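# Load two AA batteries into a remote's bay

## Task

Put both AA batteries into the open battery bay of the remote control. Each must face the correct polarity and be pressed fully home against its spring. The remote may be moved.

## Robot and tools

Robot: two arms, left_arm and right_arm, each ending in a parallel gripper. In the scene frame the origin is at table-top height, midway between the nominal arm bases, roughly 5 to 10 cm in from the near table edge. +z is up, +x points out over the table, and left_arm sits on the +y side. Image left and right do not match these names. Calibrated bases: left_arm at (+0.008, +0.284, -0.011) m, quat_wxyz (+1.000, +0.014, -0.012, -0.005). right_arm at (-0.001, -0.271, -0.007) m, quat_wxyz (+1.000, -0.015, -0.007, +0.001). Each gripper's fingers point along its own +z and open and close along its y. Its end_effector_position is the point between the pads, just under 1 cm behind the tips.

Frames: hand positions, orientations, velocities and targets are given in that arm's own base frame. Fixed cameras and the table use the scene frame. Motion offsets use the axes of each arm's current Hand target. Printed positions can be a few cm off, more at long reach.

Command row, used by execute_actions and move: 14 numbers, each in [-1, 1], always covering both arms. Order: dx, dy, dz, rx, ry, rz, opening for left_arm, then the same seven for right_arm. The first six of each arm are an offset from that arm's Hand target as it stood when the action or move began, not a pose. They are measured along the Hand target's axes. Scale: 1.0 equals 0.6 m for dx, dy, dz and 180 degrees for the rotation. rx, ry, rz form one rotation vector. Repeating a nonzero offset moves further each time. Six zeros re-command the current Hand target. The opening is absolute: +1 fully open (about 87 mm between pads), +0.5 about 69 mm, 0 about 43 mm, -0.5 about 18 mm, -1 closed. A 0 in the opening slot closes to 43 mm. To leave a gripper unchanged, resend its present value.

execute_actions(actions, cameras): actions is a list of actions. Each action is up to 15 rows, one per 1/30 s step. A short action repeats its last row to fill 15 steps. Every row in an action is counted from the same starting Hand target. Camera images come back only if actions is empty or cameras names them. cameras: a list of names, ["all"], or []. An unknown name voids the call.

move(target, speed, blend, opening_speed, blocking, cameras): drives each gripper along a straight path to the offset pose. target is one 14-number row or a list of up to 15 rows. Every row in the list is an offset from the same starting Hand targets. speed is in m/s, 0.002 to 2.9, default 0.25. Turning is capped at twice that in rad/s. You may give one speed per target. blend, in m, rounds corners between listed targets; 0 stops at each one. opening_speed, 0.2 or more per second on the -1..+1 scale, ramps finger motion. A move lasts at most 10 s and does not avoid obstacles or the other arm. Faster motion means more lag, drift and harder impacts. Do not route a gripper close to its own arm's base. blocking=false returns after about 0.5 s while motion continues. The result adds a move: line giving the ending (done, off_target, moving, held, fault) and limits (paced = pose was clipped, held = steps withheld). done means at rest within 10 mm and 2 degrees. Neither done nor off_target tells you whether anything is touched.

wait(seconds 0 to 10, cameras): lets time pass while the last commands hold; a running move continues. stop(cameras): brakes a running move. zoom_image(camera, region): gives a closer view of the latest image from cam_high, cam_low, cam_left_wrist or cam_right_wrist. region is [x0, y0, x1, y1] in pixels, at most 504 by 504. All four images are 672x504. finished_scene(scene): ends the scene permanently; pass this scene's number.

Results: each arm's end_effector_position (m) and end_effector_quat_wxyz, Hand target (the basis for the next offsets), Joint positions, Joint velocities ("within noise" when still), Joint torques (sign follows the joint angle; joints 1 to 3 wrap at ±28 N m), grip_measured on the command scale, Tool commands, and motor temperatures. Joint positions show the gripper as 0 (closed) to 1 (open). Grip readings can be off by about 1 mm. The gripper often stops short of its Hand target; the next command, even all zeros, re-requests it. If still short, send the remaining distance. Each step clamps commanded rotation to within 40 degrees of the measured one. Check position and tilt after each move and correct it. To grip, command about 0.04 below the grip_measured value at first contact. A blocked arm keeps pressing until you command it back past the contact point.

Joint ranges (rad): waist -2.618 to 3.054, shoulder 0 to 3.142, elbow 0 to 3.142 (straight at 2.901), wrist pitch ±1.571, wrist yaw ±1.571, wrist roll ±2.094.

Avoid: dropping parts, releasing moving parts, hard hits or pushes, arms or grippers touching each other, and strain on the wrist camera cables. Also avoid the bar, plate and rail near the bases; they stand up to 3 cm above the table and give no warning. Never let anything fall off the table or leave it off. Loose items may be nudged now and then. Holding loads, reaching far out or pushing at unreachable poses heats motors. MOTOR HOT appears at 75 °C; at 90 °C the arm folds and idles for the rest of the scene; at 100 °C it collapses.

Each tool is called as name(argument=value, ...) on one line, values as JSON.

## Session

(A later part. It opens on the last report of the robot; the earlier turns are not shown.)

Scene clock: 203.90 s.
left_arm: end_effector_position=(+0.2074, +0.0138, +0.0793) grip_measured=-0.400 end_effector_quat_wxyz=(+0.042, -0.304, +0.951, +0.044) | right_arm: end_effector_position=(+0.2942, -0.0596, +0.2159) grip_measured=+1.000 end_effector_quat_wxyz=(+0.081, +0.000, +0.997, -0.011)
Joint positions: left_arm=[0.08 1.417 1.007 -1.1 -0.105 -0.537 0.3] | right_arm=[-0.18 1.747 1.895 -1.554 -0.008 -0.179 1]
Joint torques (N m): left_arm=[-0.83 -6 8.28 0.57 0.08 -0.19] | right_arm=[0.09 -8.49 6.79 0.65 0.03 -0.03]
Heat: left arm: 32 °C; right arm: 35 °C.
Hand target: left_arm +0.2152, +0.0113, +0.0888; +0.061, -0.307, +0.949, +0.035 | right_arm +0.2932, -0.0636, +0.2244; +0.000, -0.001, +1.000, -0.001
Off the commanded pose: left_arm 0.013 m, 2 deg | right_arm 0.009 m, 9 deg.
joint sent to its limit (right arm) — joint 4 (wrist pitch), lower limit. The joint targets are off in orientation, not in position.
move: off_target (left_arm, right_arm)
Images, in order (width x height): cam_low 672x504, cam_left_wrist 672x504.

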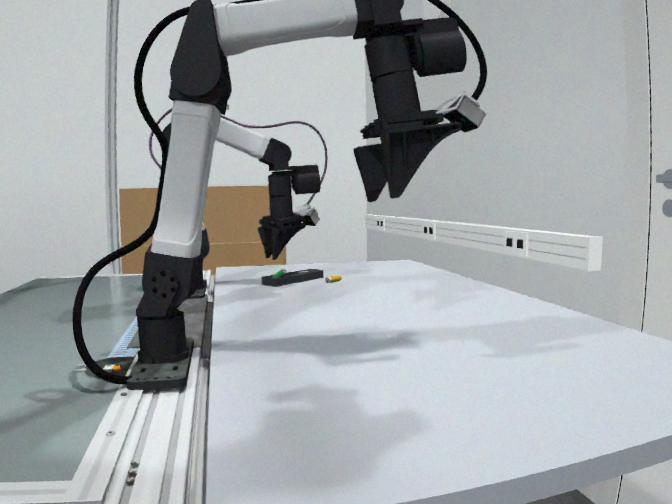

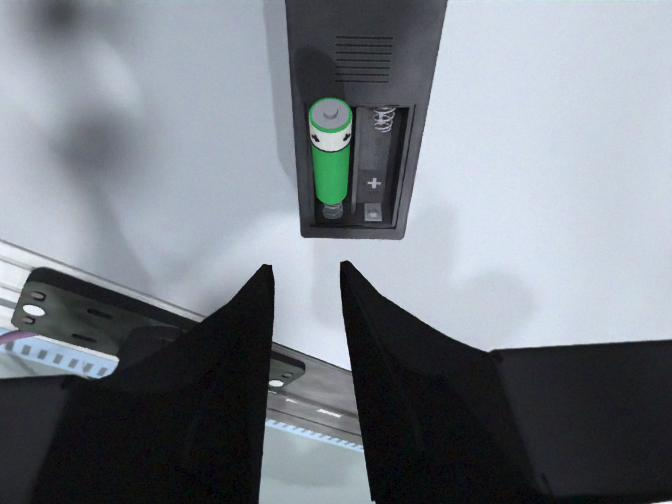

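move(target=[[-0.029,-0.017,0.04,0,-0.07,0,-0.3,0,0,0,0,0,0,1],[-0.0275,-0.017,0.065,0,-0.07,0,-0.3,0,0,0,0,0,0,1]], speed=0.1, cameras=["cam_left_wrist","cam_low"])

zoom_image(camera="cam_low", region=[250, 230, 350, 300])

Scene clock: 218.23 s.
left_arm: end_effector_position=(+0.2343, +0.0130, +0.0523) grip_measured=-0.300 end_effector_quat_wxyz=(+0.153, -0.297, +0.941, +0.060) | right_arm: end_effector_position=(+0.2942, -0.0596, +0.2159) grip_measured=+1.000 end_effector_quat_wxyz=(+0.081, +0.000, +0.997, -0.011)
Joint positions: left_arm=[-0.002 1.343 0.832 -0.801 -0.207 -0.587 0.35] | right_arm=[-0.18 1.747 1.895 -1.554 -0.008 -0.179 1]
Joint torques (N m): left_arm=[-0.54 -4.08 5.79 1.26 -0.37 -0.12] | right_arm=[0.09 -8.49 6.8 0.65 0.03 -0.03]
Heat: left arm: 34 °C; right arm: 35 °C.
Hand target: left_arm +0.2382, +0.0167, +0.0523; +0.165, -0.301, +0.937, +0.068 | right_arm +0.2932, -0.0636, +0.2244; +0.000, -0.001, +1.000, -0.001
Off the commanded pose: left_arm 0.005 m, 2 deg | right_arm 0.009 m, 9 deg.
joint sent to its limit (right arm) — joint 4 (wrist pitch), lower limit. The joint targets are off in orientation, not in position.
move: off_target (right_arm)
Images, in order (width x height): cam_low 672x504, cam_left_wrist 672x504.

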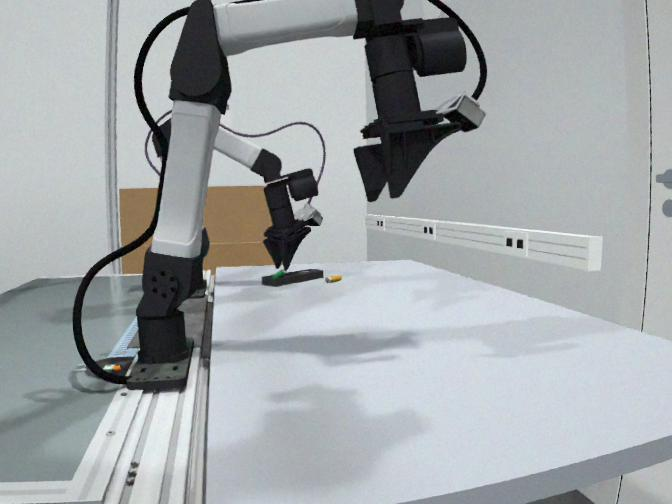

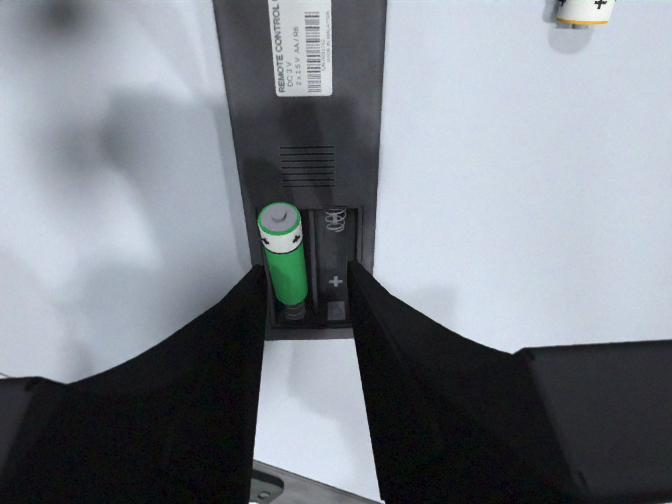

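Scaled by 5.040.

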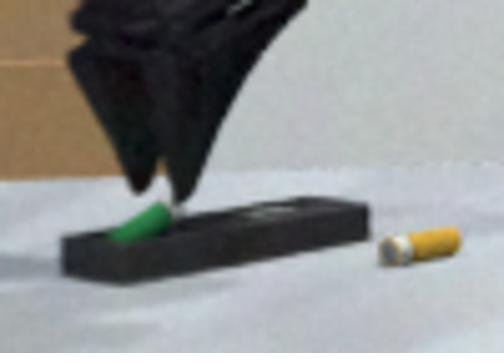

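move(target=[[-0.006,0.015,0,0,0,-0.018,-0.3,0,0,0,0,0,0,1],[-0.006,0.015,0.0127,0,0,-0.018,-0.3,0,0,0,0,0,0,1],[-0.006,0.015,0.0127,0,0,-0.018,-0.85,0,0,0,0,0,0,1]], speed=0.08, opening_speed=1.2, cameras=["cam_left_wrist","cam_low"])

zoom_image(camera="cam_low", region=[250, 230, 350, 300])

Scene clock: 227.53 s.
left_arm: end_effector_position=(+0.2342, +0.0241, +0.0467) grip_measured=-0.848 end_effector_quat_wxyz=(+0.157, -0.321, +0.932, +0.062) | right_arm: end_effector_position=(+0.2942, -0.0596, +0.2159) grip_measured=+1.000 end_effector_quat_wxyz=(+0.081, +0.000, +0.997, -0.011)
Joint positions: left_arm=[0.046 1.341 0.807 -0.765 -0.207 -0.588 0.076] | right_arm=[-0.18 1.747 1.895 -1.554 -0.008 -0.179 1]
Joint torques (N m): left_arm=[0.55 -4.3 5.63 1.26 -0.15 -0.12] | right_arm=[0.1 -8.47 6.8 0.65 0.03 -0.03]
Heat: left arm: 33 °C; right arm: 35 °C.
Hand target: left_arm +0.2377, +0.0276, +0.0466; +0.166, -0.328, +0.928, +0.064 | right_arm +0.2932, -0.0636, +0.2244; +0.000, -0.001, +1.000, -0.001
Off the commanded pose: left_arm 0.005 m, 1 deg | right_arm 0.009 m, 9 deg.
joint sent to its limit (right arm) — joint 4 (wrist pitch), lower limit. The joint targets are off in orientation, not in position.
move: off_target (right_arm)
Images, in order (width x height): cam_low 672x504, cam_left_wrist 672x504.

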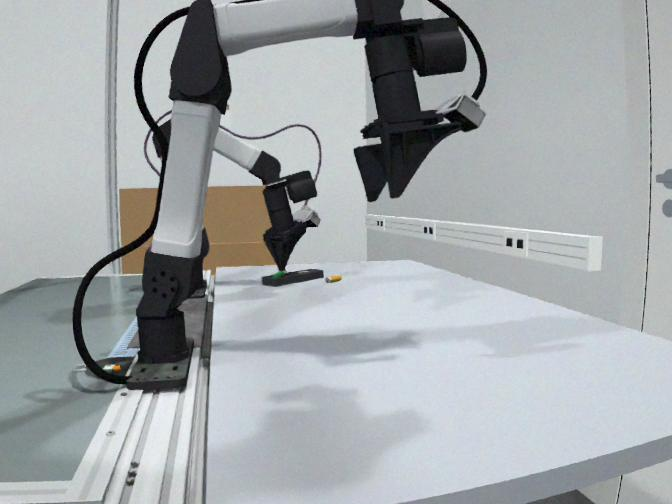

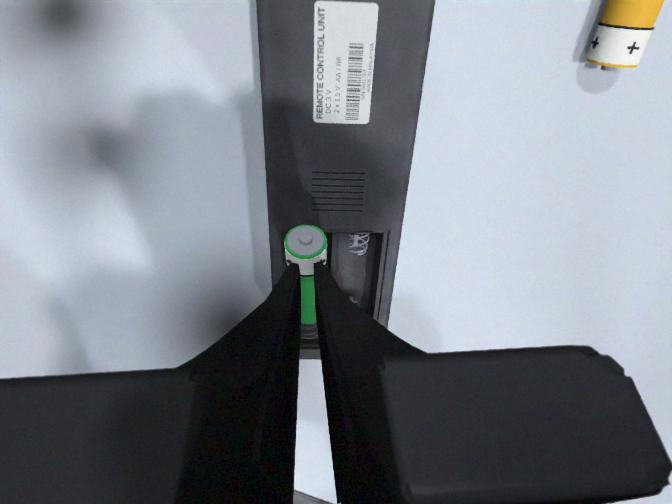

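Scaled by 5.040.

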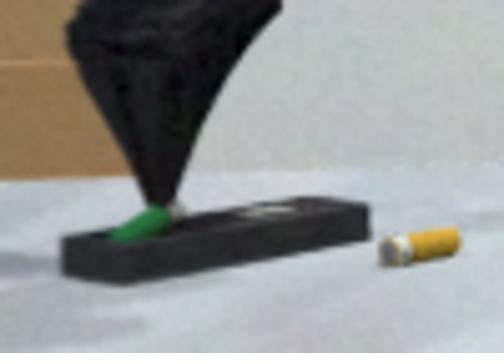

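move(target=[0.019,0,0.026,0,0,0,-0.85,0,0,0,0,0,0,1], speed=0.05, cameras=["cam_left_wrist","cam_low"])

zoom_image(camera="cam_low", region=[250, 230, 350, 300])

Scene clock: 231.23 s.
left_arm: end_effector_position=(+0.2336, +0.0238, +0.0456) grip_measured=-0.848 end_effector_quat_wxyz=(+0.172, -0.321, +0.930, +0.058) | right_arm: end_effector_position=(+0.2942, -0.0596, +0.2159) grip_measured=+1.000 end_effector_quat_wxyz=(+0.081, +0.000, +0.997, -0.011)
Joint positions: left_arm=[0.045 1.308 0.773 -0.733 -0.207 -0.589 0.076] | right_arm=[-0.18 1.747 1.895 -1.554 -0.008 -0.179 1]
Joint torques (N m): left_arm=[-0.8 -0.92 2.47 1.78 -0.19 -0.24] | right_arm=[0.08 -8.47 6.79 0.65 0.03 -0.03]
Heat: left arm: 33 °C; right arm: 35 °C.
Hand target: left_arm +0.2336, +0.0244, +0.0280; +0.167, -0.328, +0.928, +0.064 | right_arm +0.2932, -0.0636, +0.2244; +0.000, -0.001, +1.000, -0.001
Off the commanded pose: left_arm 0.018 m, 1 deg | right_arm 0.009 m, 9 deg.
joint sent to its limit (right arm) — joint 4 (wrist pitch), lower limit. The joint targets are off in orientation, not in position.
move: off_target (left_arm, right_arm)
Images, in order (width x height): cam_low 672x504, cam_left_wrist 672x504.

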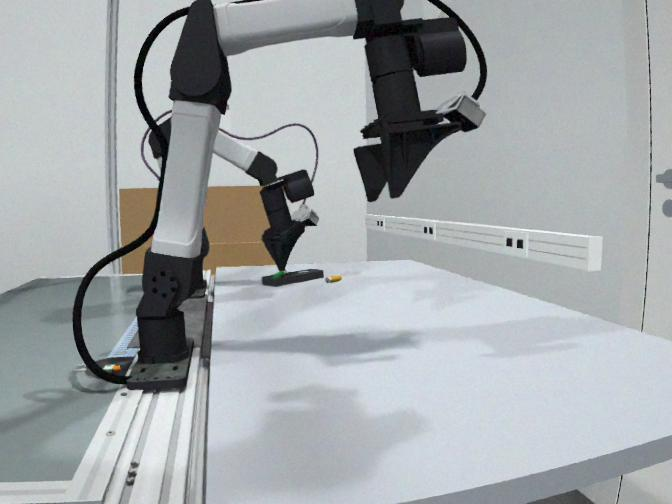

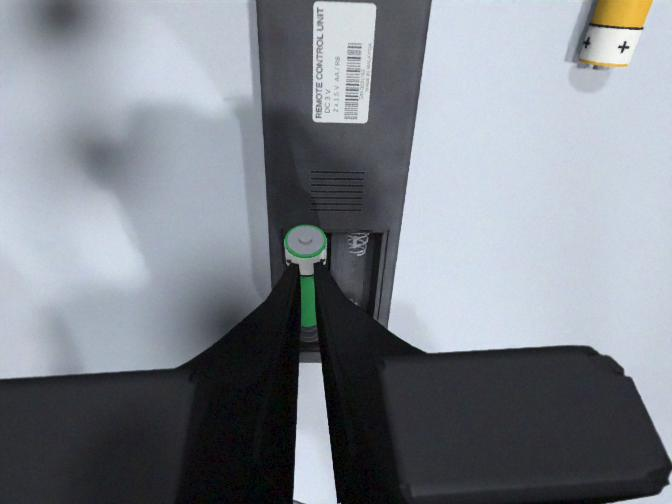

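Scaled by 5.040.

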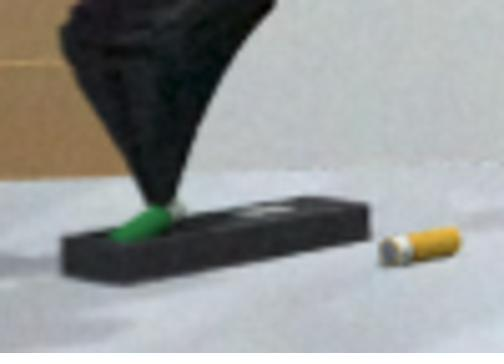

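move(target=[0.034,0,-0.012,0,0,0,-0.85,0,0,0,0,0,0,1], speed=0.05, cameras=["cam_left_wrist","cam_low"])

zoom_image(camera="cam_low", region=[250, 230, 350, 300])

Scene clock: 234.90 s.
left_arm: end_effector_position=(+0.2322, +0.0209, +0.0457) grip_measured=-0.848 end_effector_quat_wxyz=(+0.204, -0.326, +0.921, +0.072) | right_arm: end_effector_position=(+0.2942, -0.0596, +0.2159) grip_measured=+1.000 end_effector_quat_wxyz=(+0.081, +0.000, +0.997, -0.011)
Joint positions: left_arm=[-0.01 1.252 0.722 -0.696 -0.272 -0.642 0.076] | right_arm=[-0.18 1.747 1.895 -1.554 -0.008 -0.179 1]
Joint torques (N m): left_arm=[-1.4 -1.61 2.62 1.01 0.3 -0.29] | right_arm=[0.09 -8.47 6.8 0.65 0.03 -0.03]
Heat: left arm: 33 °C; right arm: 35 °C.
Hand target: left_arm +0.2168, +0.0109, +0.0276; +0.167, -0.328, +0.928, +0.064 | right_arm +0.2932, -0.0636, +0.2244; +0.000, -0.001, +1.000, -0.001
Off the commanded pose: left_arm 0.026 m, 4 deg | right_arm 0.009 m, 9 deg.
joint sent to its limit (right arm) — joint 4 (wrist pitch), lower limit. The joint targets are off in orientation, not in position.
move: off_target (left_arm, right_arm)
Images, in order (width x height): cam_low 672x504, cam_left_wrist 672x504.

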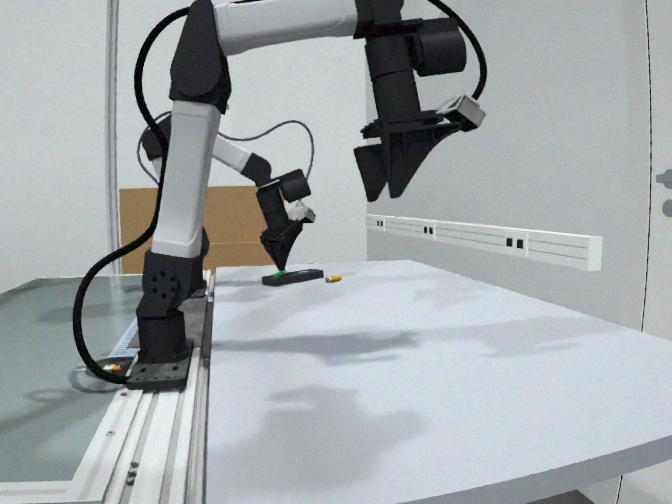

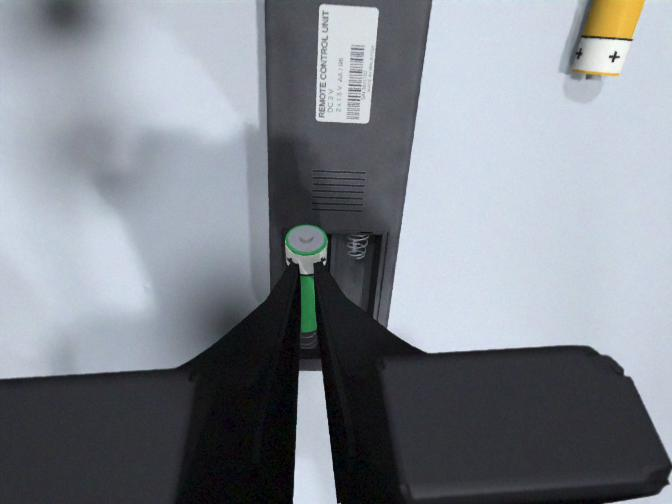

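Scaled by 5.040.

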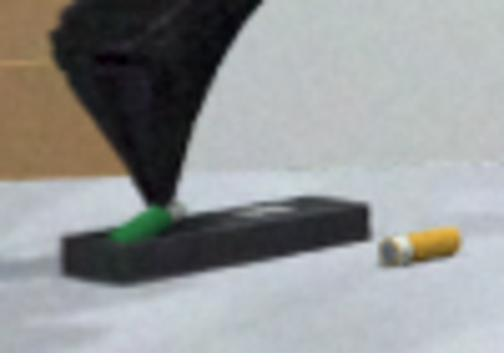

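move(target=[0.026,0,-0.016,0,0,0,-0.85,0,0,0,0,0,0,1], speed=0.05, cameras=["cam_left_wrist","cam_low"])

zoom_image(camera="cam_low", region=[250, 230, 350, 300])

Scene clock: 239.27 s.
left_arm: end_effector_position=(+0.2178, +0.0075, +0.0400) grip_measured=-0.849 end_effector_quat_wxyz=(+0.196, -0.327, +0.922, +0.071) | right_arm: end_effector_position=(+0.2942, -0.0596, +0.2159) grip_measured=+1.000 end_effector_quat_wxyz=(+0.081, +0.000, +0.997, -0.011)
Joint positions: left_arm=[-0.072 1.217 0.681 -0.723 -0.284 -0.71 0.075] | right_arm=[-0.18 1.747 1.895 -1.554 -0.008 -0.179 1]
Joint torques (N m): left_arm=[-1.42 -2.76 3.93 0.67 0.21 -0.3] | right_arm=[0.09 -8.49 6.8 0.65 0.03 -0.03]
Heat: left arm: 32 °C; right arm: 35 °C.
Hand target: left_arm +0.2028, -0.0005, +0.0311; +0.166, -0.328, +0.928, +0.064 | right_arm +0.2932, -0.0636, +0.2244; +0.000, -0.001, +1.000, -0.001
Off the commanded pose: left_arm 0.019 m, 3 deg | right_arm 0.009 m, 9 deg.
joint sent to its limit (right arm) — joint 4 (wrist pitch), lower limit. The joint targets are off in orientation, not in position.
move: off_target (left_arm, right_arm)
Images, in order (width x height): cam_low 672x504, cam_left_wrist 672x504.

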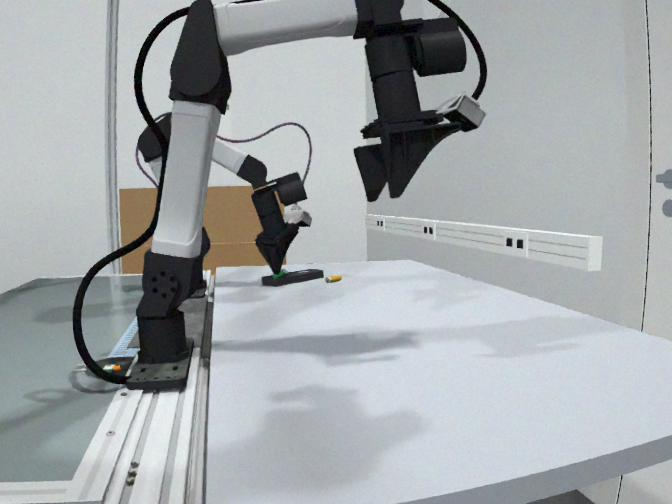

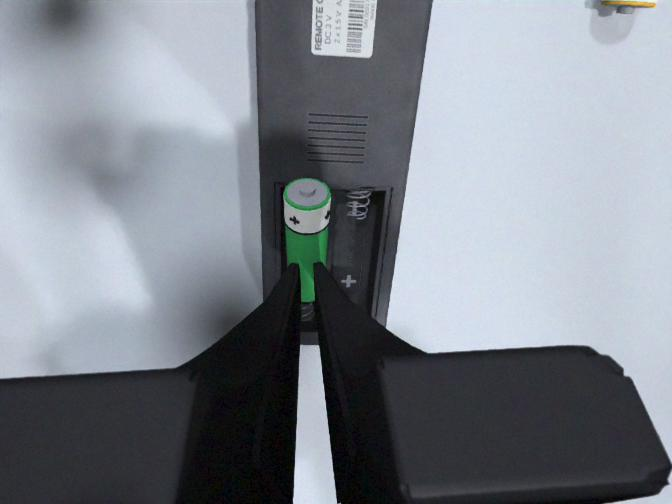

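Scaled by 5.040.

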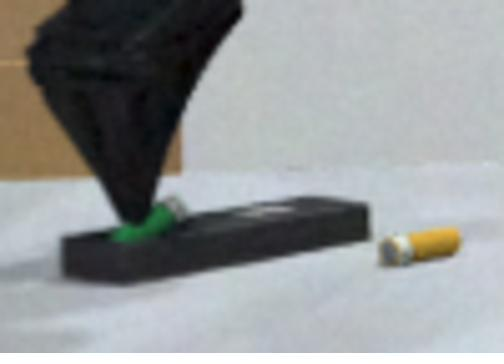

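move(target=[[-0.022,0,-0.06,0,0,0,-0.95,0,0,0,0,0,0,1],[-0.118,-0.005,-0.03,0,0,0,-0.95,0,0,0,0,0,0,1],[-0.102,-0.005,0.009,0,0,0,-0.95,0,0,0,0,0,0,1]], speed=0.08, cameras=["cam_left_wrist","cam_low"])

zoom_image(camera="cam_low", region=[250, 230, 350, 300])

Scene clock: 251.73 s.
left_arm: end_effector_position=(+0.2482, +0.0341, +0.0506) grip_measured=-0.950 end_effector_quat_wxyz=(+0.165, -0.330, +0.927, +0.069) | right_arm: end_effector_position=(+0.2942, -0.0596, +0.2159) grip_measured=+1.000 end_effector_quat_wxyz=(+0.081, +0.000, +0.997, -0.011)
Joint positions: left_arm=[0.073 1.382 0.851 -0.751 -0.218 -0.578 0.025] | right_arm=[-0.18 1.747 1.895 -1.554 -0.008 -0.179 1]
Joint torques (N m): left_arm=[0.03 -3.44 5.6 1.32 0.09 0.02] | right_arm=[0.09 -8.47 6.8 0.65 0.03 -0.03]
Heat: left arm: 32 °C; right arm: 35 °C.
Hand target: left_arm +0.2507, +0.0344, +0.0474; +0.166, -0.328, +0.928, +0.064 | right_arm +0.2932, -0.0636, +0.2244; +0.000, -0.001, +1.000, -0.001
Off the commanded pose: left_arm 0.004 m, 1 deg | right_arm 0.009 m, 9 deg.
joint sent to its limit (right arm) — joint 4 (wrist pitch), lower limit. The joint targets are off in orientation, not in position.
move: off_target (right_arm)
Images, in order (width x height): cam_low 672x504, cam_left_wrist 672x504.

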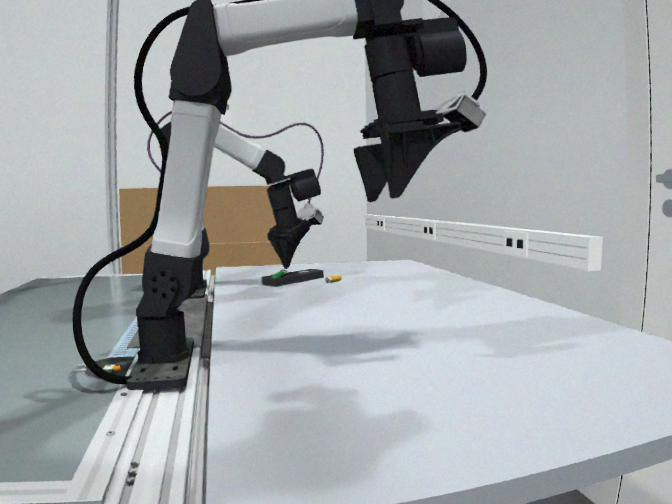

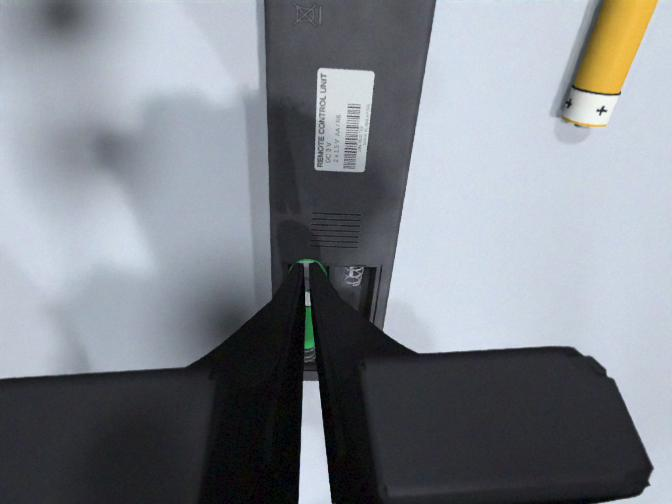

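Scaled by 5.040.

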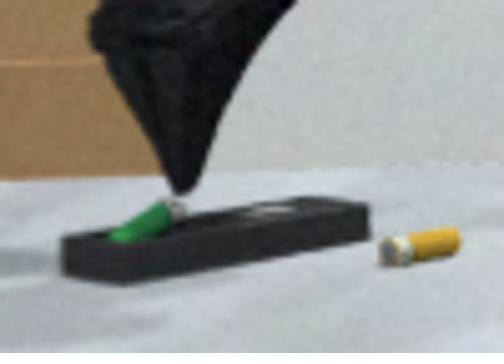

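move(target=[[-0.02,0,0.005,0,0,0,-0.95,0,0,0,0,0,0,1],[-0.014,0,0.021,0,0,0,-0.95,0,0,0,0,0,0,1]], speed=0.06, cameras=["cam_left_wrist","cam_low"])

zoom_image(camera="cam_low", region=[250, 230, 350, 300])

move(target=[0.023,0,-0.004,0,0,0,-0.95,0,0,0,0,0,0,1], speed=0.05, cameras=["cam_left_wrist","cam_low"])

zoom_image(camera="cam_low", region=[250, 230, 350, 300])

Scene clock: 257.27 s.
left_arm: end_effector_position=(+0.2561, +0.0410, +0.0404) grip_measured=-0.950 end_effector_quat_wxyz=(+0.163, -0.329, +0.928, +0.069) | right_arm: end_effector_position=(+0.2942, -0.0596, +0.2159) grip_measured=+1.000 end_effector_quat_wxyz=(+0.081, +0.000, +0.997, -0.011)
Joint positions: left_arm=[0.1 1.434 0.851 -0.699 -0.21 -0.551 0.025] | right_arm=[-0.18 1.747 1.895 -1.554 -0.008 -0.179 1]
Joint torques (N m): left_arm=[0.35 -3.86 6.15 1.26 0.03 0.02] | right_arm=[0.09 -8.47 6.8 0.65 0.03 -0.03]
Heat: left arm: 33 °C; right arm: 35 °C.
Hand target: left_arm +0.2603, +0.0422, +0.0386; +0.167, -0.328, +0.928, +0.064 | right_arm +0.2932, -0.0636, +0.2244; +0.000, -0.001, +1.000, -0.001
Off the commanded pose: left_arm 0.005 m, 1 deg | right_arm 0.009 m, 9 deg.
joint sent to its limit (right arm) — joint 4 (wrist pitch), lower limit. The joint targets are off in orientation, not in position.
move: off_target (right_arm)
Images, in order (width x height): cam_low 672x504, cam_left_wrist 672x504.

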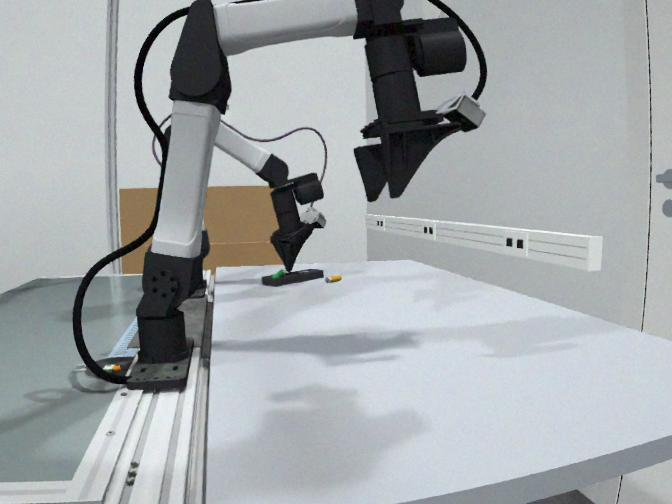

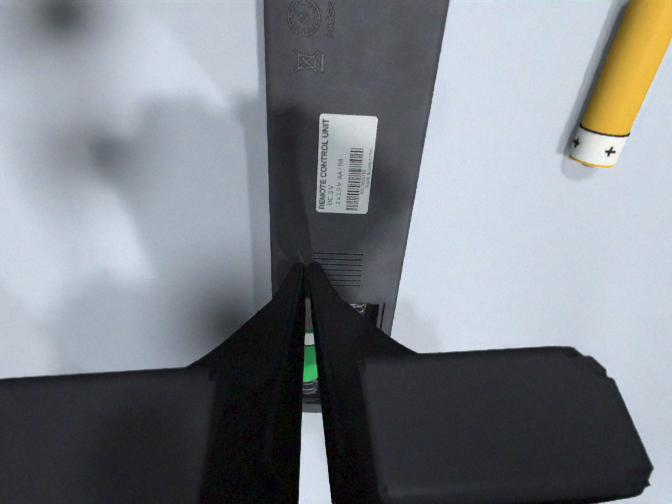

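Scaled by 5.040.

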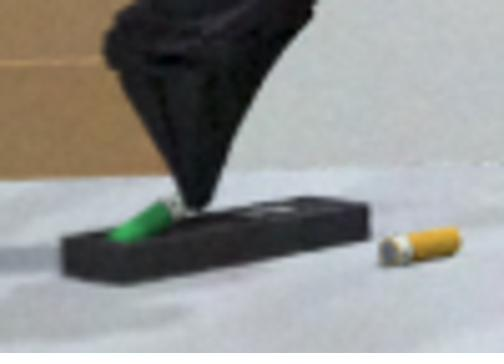

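Scene clock: 258.03 s.
left_arm: end_effector_position=(+0.2525, +0.0371, +0.0374) grip_measured=-0.950 end_effector_quat_wxyz=(+0.167, -0.325, +0.929, +0.067) | right_arm: end_effector_position=(+0.2942, -0.0596, +0.2159) grip_measured=+1.000 end_effector_quat_wxyz=(+0.081, +0.000, +0.997, -0.011)
Joint positions: left_arm=[0.086 1.415 0.821 -0.681 -0.21 -0.555 0.025] | right_arm=[-0.18 1.747 1.895 -1.554 -0.008 -0.179 1]
Joint torques (N m): left_arm=[-1.13 -5.72 4.59 1.09 -0.07 -0.23] | right_arm=[0.09 -8.47 6.79 0.65 0.02 -0.03]
Heat: left arm: 32 °C; right arm: 35 °C.
Hand target: left_arm +0.2496, +0.0335, +0.0360; +0.167, -0.328, +0.928, +0.064 | right_arm +0.2932, -0.0636, +0.2244; +0.000, -0.001, +1.000, -0.001
Off the commanded pose: left_arm 0.005 m, 0 deg | right_arm 0.009 m, 9 deg.
joint sent to its limit (right arm) — joint 4 (wrist pitch), lower limit. The joint targets are off in orientation, not in position.
move: off_target (right_arm)
Images, in order (width x height): cam_low 672x504, cam_left_wrist 672x504.

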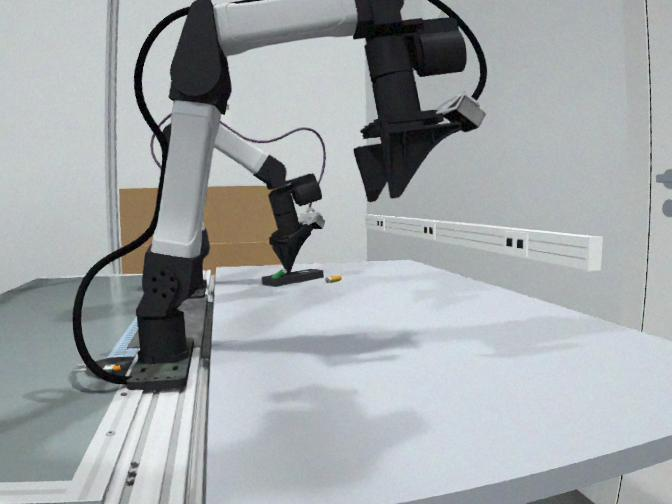

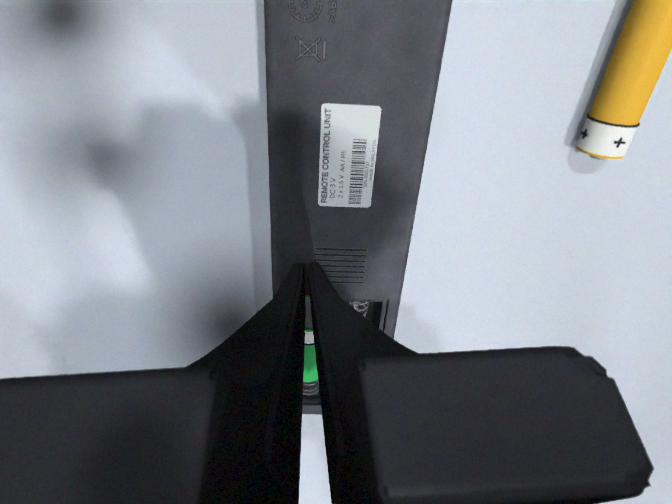

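Scaled by 5.040.

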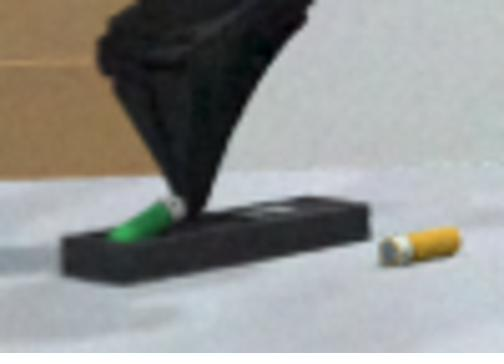

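move(target=[0.02,0,-0.0085,0,0,0,-0.95,0,0,0,0,0,0,1], speed=0.05, cameras=["cam_left_wrist","cam_low"])

zoom_image(camera="cam_low", region=[250, 230, 350, 300])

Scene clock: 261.80 s.
left_arm: end_effector_position=(+0.2467, +0.0270, +0.0378) grip_measured=-0.950 end_effector_quat_wxyz=(+0.173, -0.325, +0.928, +0.060) | right_arm: end_effector_position=(+0.2942, -0.0596, +0.2159) grip_measured=+1.000 end_effector_quat_wxyz=(+0.081, +0.000, +0.997, -0.011)
Joint positions: left_arm=[0.052 1.373 0.788 -0.681 -0.212 -0.589 0.025] | right_arm=[-0.18 1.747 1.895 -1.554 -0.008 -0.179 1]
Joint torques (N m): left_arm=[-0.84 -5.33 4.97 0.88 -0.19 -0.21] | right_arm=[0.09 -8.5 6.8 0.65 0.03 -0.03]
Heat: left arm: 32 °C; right arm: 35 °C.
Hand target: left_arm +0.2393, +0.0253, +0.0365; +0.166, -0.328, +0.928, +0.064 | right_arm +0.2932, -0.0636, +0.2244; +0.000, -0.001, +1.000, -0.001
Off the commanded pose: left_arm 0.007 m, 1 deg | right_arm 0.009 m, 9 deg.
joint sent to its limit (right arm) — joint 4 (wrist pitch), lower limit. The joint targets are off in orientation, not in position.
move: off_target (right_arm)
Images, in order (width x height): cam_low 672x504, cam_left_wrist 672x504.

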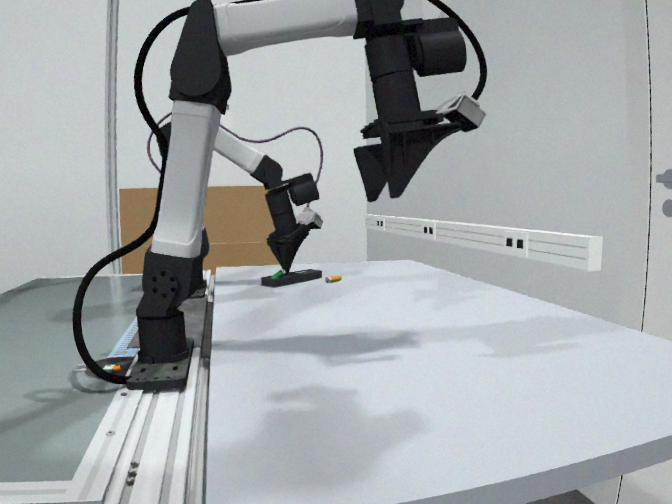

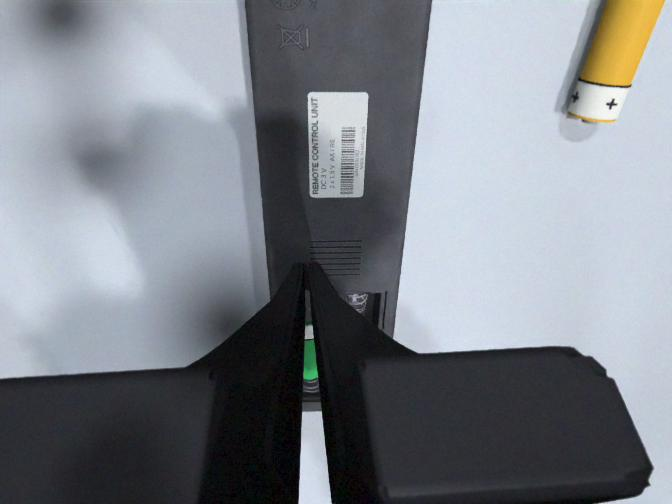

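Scaled by 5.040.

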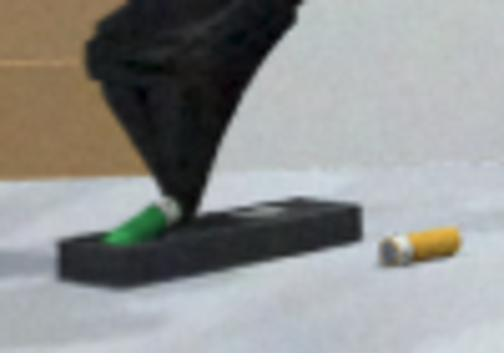

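move(target=[-0.14,0,-0.13,0,0,0,-0.95,0,0,0,0,0,0,1])

move(target=[0,0,0,0,0,0,-0.95,0.295,0.883,0.212,-0.1065,-0.2925,-0.204,1], speed=0.15, cameras=["all"])

Scene clock: 282.47 s.
left_arm: end_effector_position=(+0.2750, +0.0560, +0.1352) grip_measured=-0.950 end_effector_quat_wxyz=(+0.163, -0.330, +0.927, +0.070) | right_arm: end_effector_position=(+0.2942, -0.0596, +0.2159) grip_measured=+1.000 end_effector_quat_wxyz=(+0.081, +0.000, +0.997, -0.011)
Joint positions: left_arm=[0.148 1.455 1.252 -1.069 -0.197 -0.505 0.025] | right_arm=[-0.18 1.747 1.895 -1.554 -0.008 -0.179 1]
Joint torques (N m): left_arm=[0.02 -4.4 8.77 1.02 0.04 0.01] | right_arm=[0.1 -8.47 6.8 0.65 0.02 -0.03]
Heat: left arm: 32 °C; right arm: 35 °C.
Hand target: left_arm +0.2798, +0.0569, +0.1390; +0.166, -0.328, +0.928, +0.064 | right_arm +0.2932, -0.0636, +0.2244; +0.000, -0.001, +1.000, -0.001
Off the commanded pose: left_arm 0.006 m, 1 deg | right_arm 0.009 m, 9 deg.
joint sent to its limit (right arm) — joint 4 (wrist pitch), lower limit. The joint targets are off in orientation, not in position.
move: off_target (right_arm)

Scene clock: 287.03 s.
left_arm: end_effector_position=(+0.2749, +0.0559, +0.1352) grip_measured=-0.950 end_effector_quat_wxyz=(+0.162, -0.330, +0.927, +0.070) | right_arm: end_effector_position=(+0.1123, +0.4530, +0.0821) grip_measured=+1.000 end_effector_quat_wxyz=(+0.418, -0.315, +0.840, +0.142)
Joint positions: left_arm=[0.148 1.455 1.252 -1.069 -0.197 -0.505 0.025] | right_arm=[1.509 1.869 1.272 -0.251 0.619 0.55 1]
Joint torques (N m): left_arm=[0.28 -4.36 8.59 1.08 0.1 0.04] | right_arm=[0.55 -9.17 8.85 1.79 0.38 0.01]
Heat: left arm: 32 °C; right arm: 35 °C.
Hand target: left_arm +0.2799, +0.0569, +0.1390; +0.166, -0.328, +0.928, +0.064 | right_arm +0.1153, +0.4658, +0.0967; +0.433, -0.303, +0.834, +0.158
Off the commanded pose: left_arm 0.006 m, 1 deg | right_arm 0.020 m, 3 deg.
move: off_target (right_arm)

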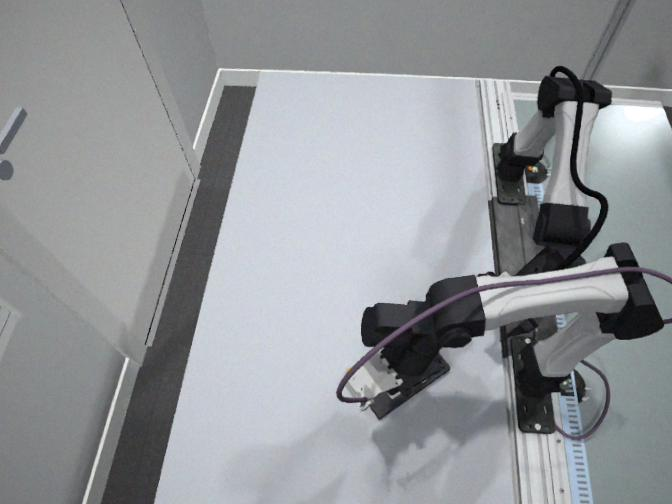

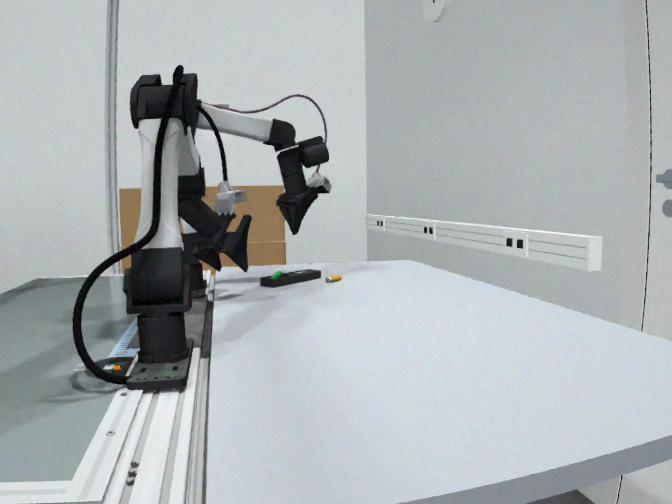

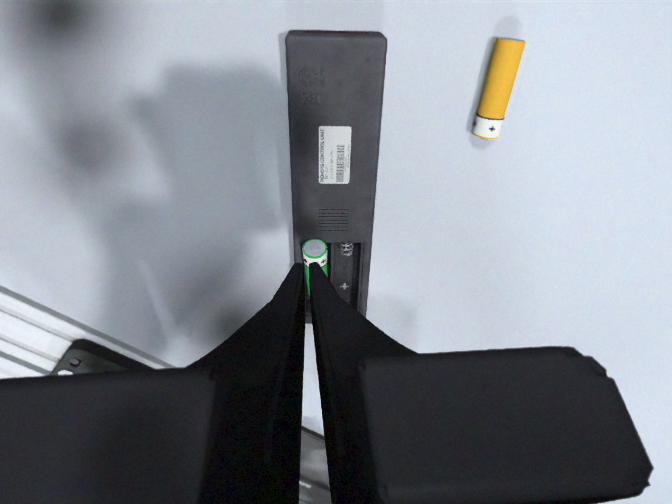

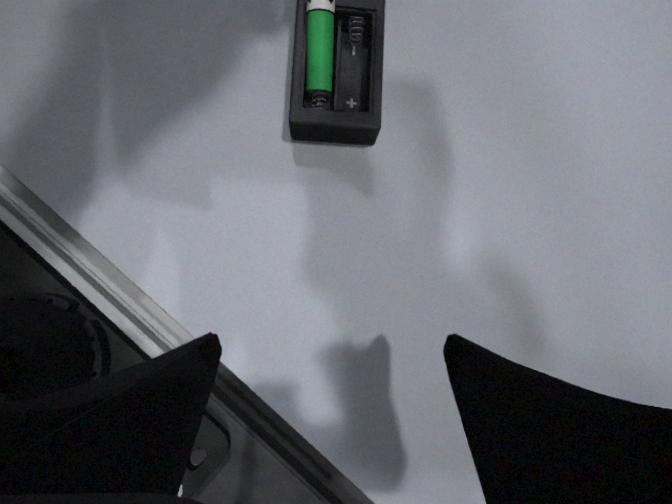

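move(target=[0,0,0,0,0,0,-0.95,0.007,-0.002,0.107,0,0,0,1], speed=0.12, cameras=["cam_right_wrist","cam_low"])

Scene clock: 292.30 s.
left_arm: end_effector_position=(+0.2749, +0.0559, +0.1352) grip_measured=-0.950 end_effector_quat_wxyz=(+0.162, -0.330, +0.927, +0.070) | right_arm: end_effector_position=(+0.1492, +0.4846, +0.0445) grip_measured=+1.000 end_effector_quat_wxyz=(+0.424, -0.314, +0.838, +0.140)
Joint positions: left_arm=[0.148 1.455 1.252 -1.069 -0.197 -0.505 0.025] | right_arm=[1.43 2.045 1.345 -0.103 0.578 0.474 1]
Joint torques (N m): left_arm=[0.32 -4.46 8.44 1.09 0.1 0.01] | right_arm=[-0.2 -10.43 8.4 1.89 0.15 0.01]
Heat: left arm: 33 °C; right arm: 36 °C.
Hand target: left_arm +0.2799, +0.0569, +0.1390; +0.166, -0.328, +0.928, +0.064 | right_arm +0.1544, +0.4972, +0.0563; +0.433, -0.304, +0.834, +0.158
Off the commanded pose: left_arm 0.006 m, 1 deg | right_arm 0.018 m, 3 deg.
move: off_target (right_arm)
Images, in order (width x height): cam_low 672x504, cam_right_wrist 672x504.

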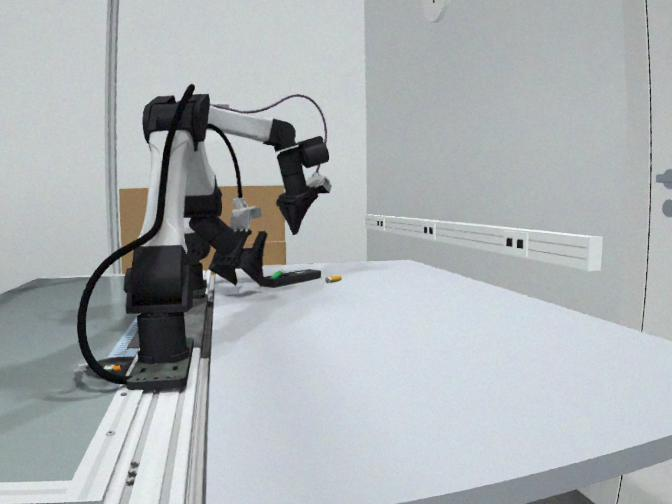

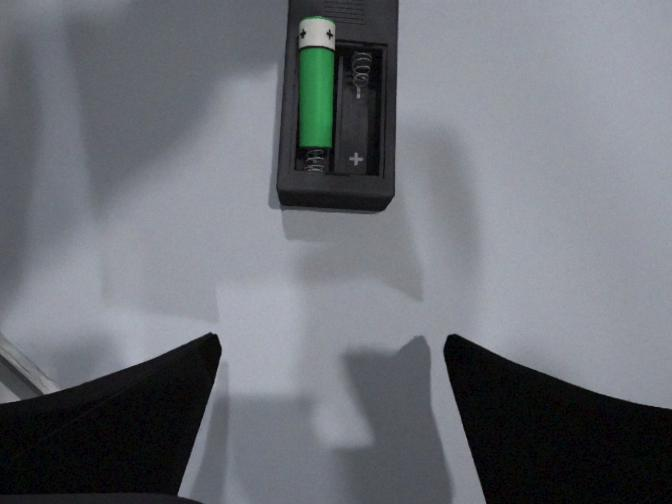

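move(target=[0,0,0,0,0,0,-0.95,-0.033,-0.002,0.068,0,0,0,1], speed=0.1, cameras=["cam_right_wrist","cam_low"])

Scene clock: 296.37 s.
left_arm: end_effector_position=(+0.2749, +0.0559, +0.1352) grip_measured=-0.950 end_effector_quat_wxyz=(+0.162, -0.330, +0.927, +0.070) | right_arm: end_effector_position=(+0.1835, +0.5159, +0.0390) grip_measured=+1.000 end_effector_quat_wxyz=(+0.425, -0.311, +0.837, +0.146)
Joint positions: left_arm=[0.148 1.455 1.252 -1.069 -0.197 -0.505 0.025] | right_arm=[1.364 2.171 1.508 -0.098 0.528 0.422 1]
Joint torques (N m): left_arm=[0.42 -4.27 8.58 0.98 0.07 0.02] | right_arm=[-0.23 -11.44 8.58 1.81 0.08 0.01]
Heat: left arm: 33 °C; right arm: 36 °C.
Hand target: left_arm +0.2799, +0.0569, +0.1390; +0.166, -0.328, +0.928, +0.064 | right_arm +0.1895, +0.5249, +0.0490; +0.433, -0.304, +0.834, +0.158
Off the commanded pose: left_arm 0.006 m, 1 deg | right_arm 0.015 m, 2 deg.
move: off_target (right_arm)
Images, in order (width x height): cam_low 672x504, cam_right_wrist 672x504.

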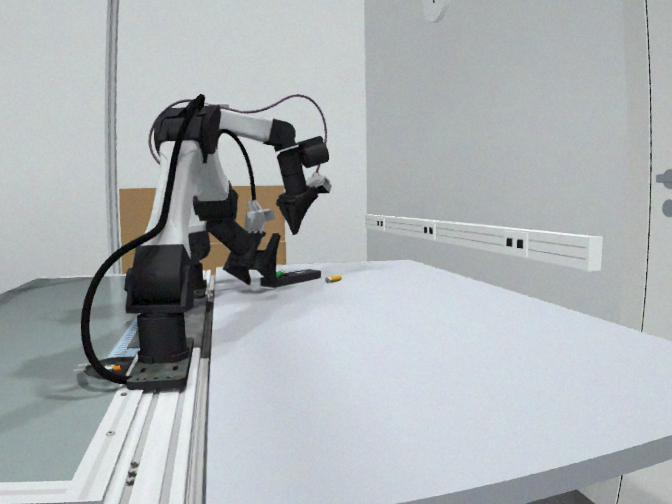

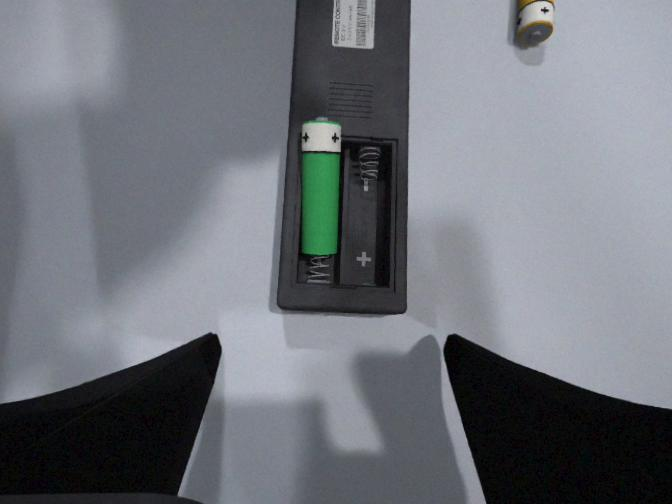

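move(target=[[0,0,0,0,0,0,-0.95,-0.017,-0.006,0.035,0,0,0,1],[0,0,0,0,0,0,-0.95,-0.017,-0.006,0.035,0,0,0,-0.1]], speed=0.08, opening_speed=0.6, cameras=["all"])

Scene clock: 302.33 s.
left_arm: end_effector_position=(+0.2749, +0.0559, +0.1352) grip_measured=-0.950 end_effector_quat_wxyz=(+0.162, -0.330, +0.927, +0.070) | right_arm: end_effector_position=(+0.2032, +0.5298, +0.0376) grip_measured=+0.100 end_effector_quat_wxyz=(+0.427, -0.310, +0.836, +0.149)
Joint positions: left_arm=[0.148 1.455 1.252 -1.069 -0.197 -0.505 0.025] | right_arm=[1.329 2.232 1.597 -0.104 0.502 0.394 0.55]
Joint torques (N m): left_arm=[0.05 -4.37 8.43 1.11 0.1 0] | right_arm=[-0.25 -11.73 8.58 1.79 0.06 0.01]
Heat: left arm: 33 °C; right arm: 37 °C.
Hand target: left_arm +0.2799, +0.0569, +0.1390; +0.166, -0.328, +0.928, +0.064 | right_arm +0.2096, +0.5370, +0.0454; +0.433, -0.303, +0.834, +0.158
Off the commanded pose: left_arm 0.006 m, 1 deg | right_arm 0.012 m, 1 deg.
move: off_target (right_arm); target 2's new opening was sent with right_arm's hand 0.011 m and 1 deg from that target

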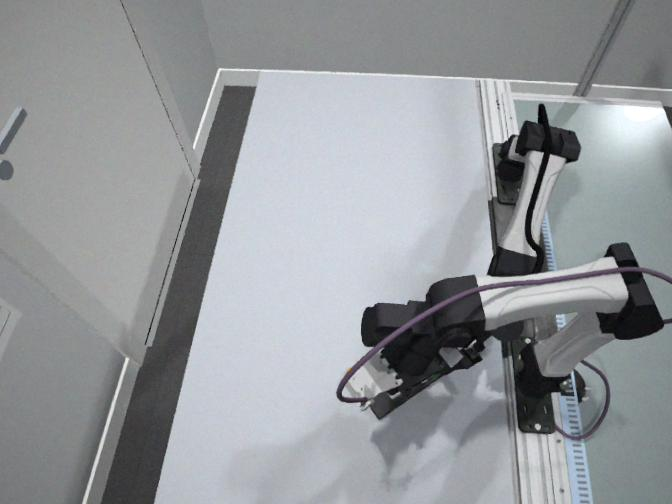

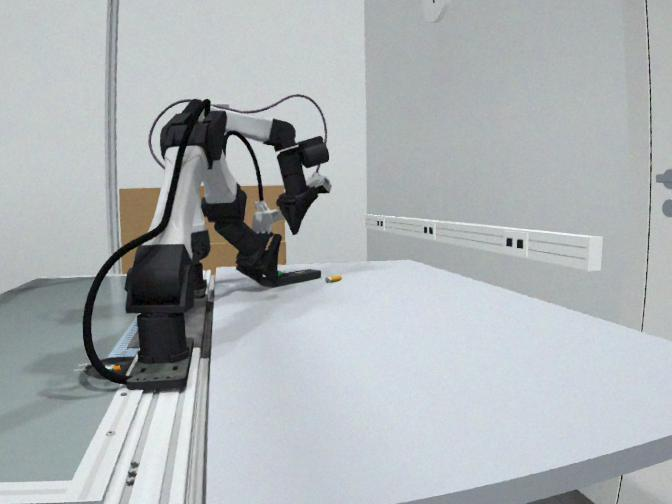

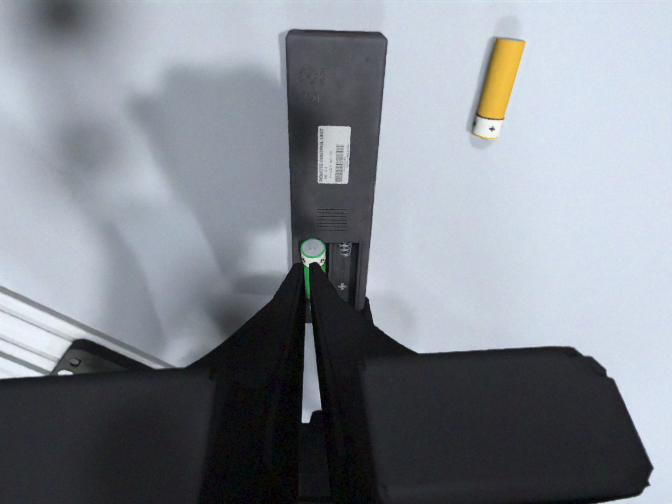

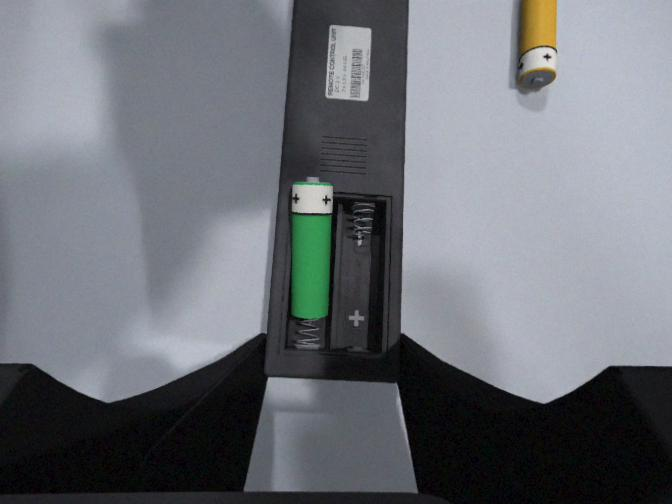

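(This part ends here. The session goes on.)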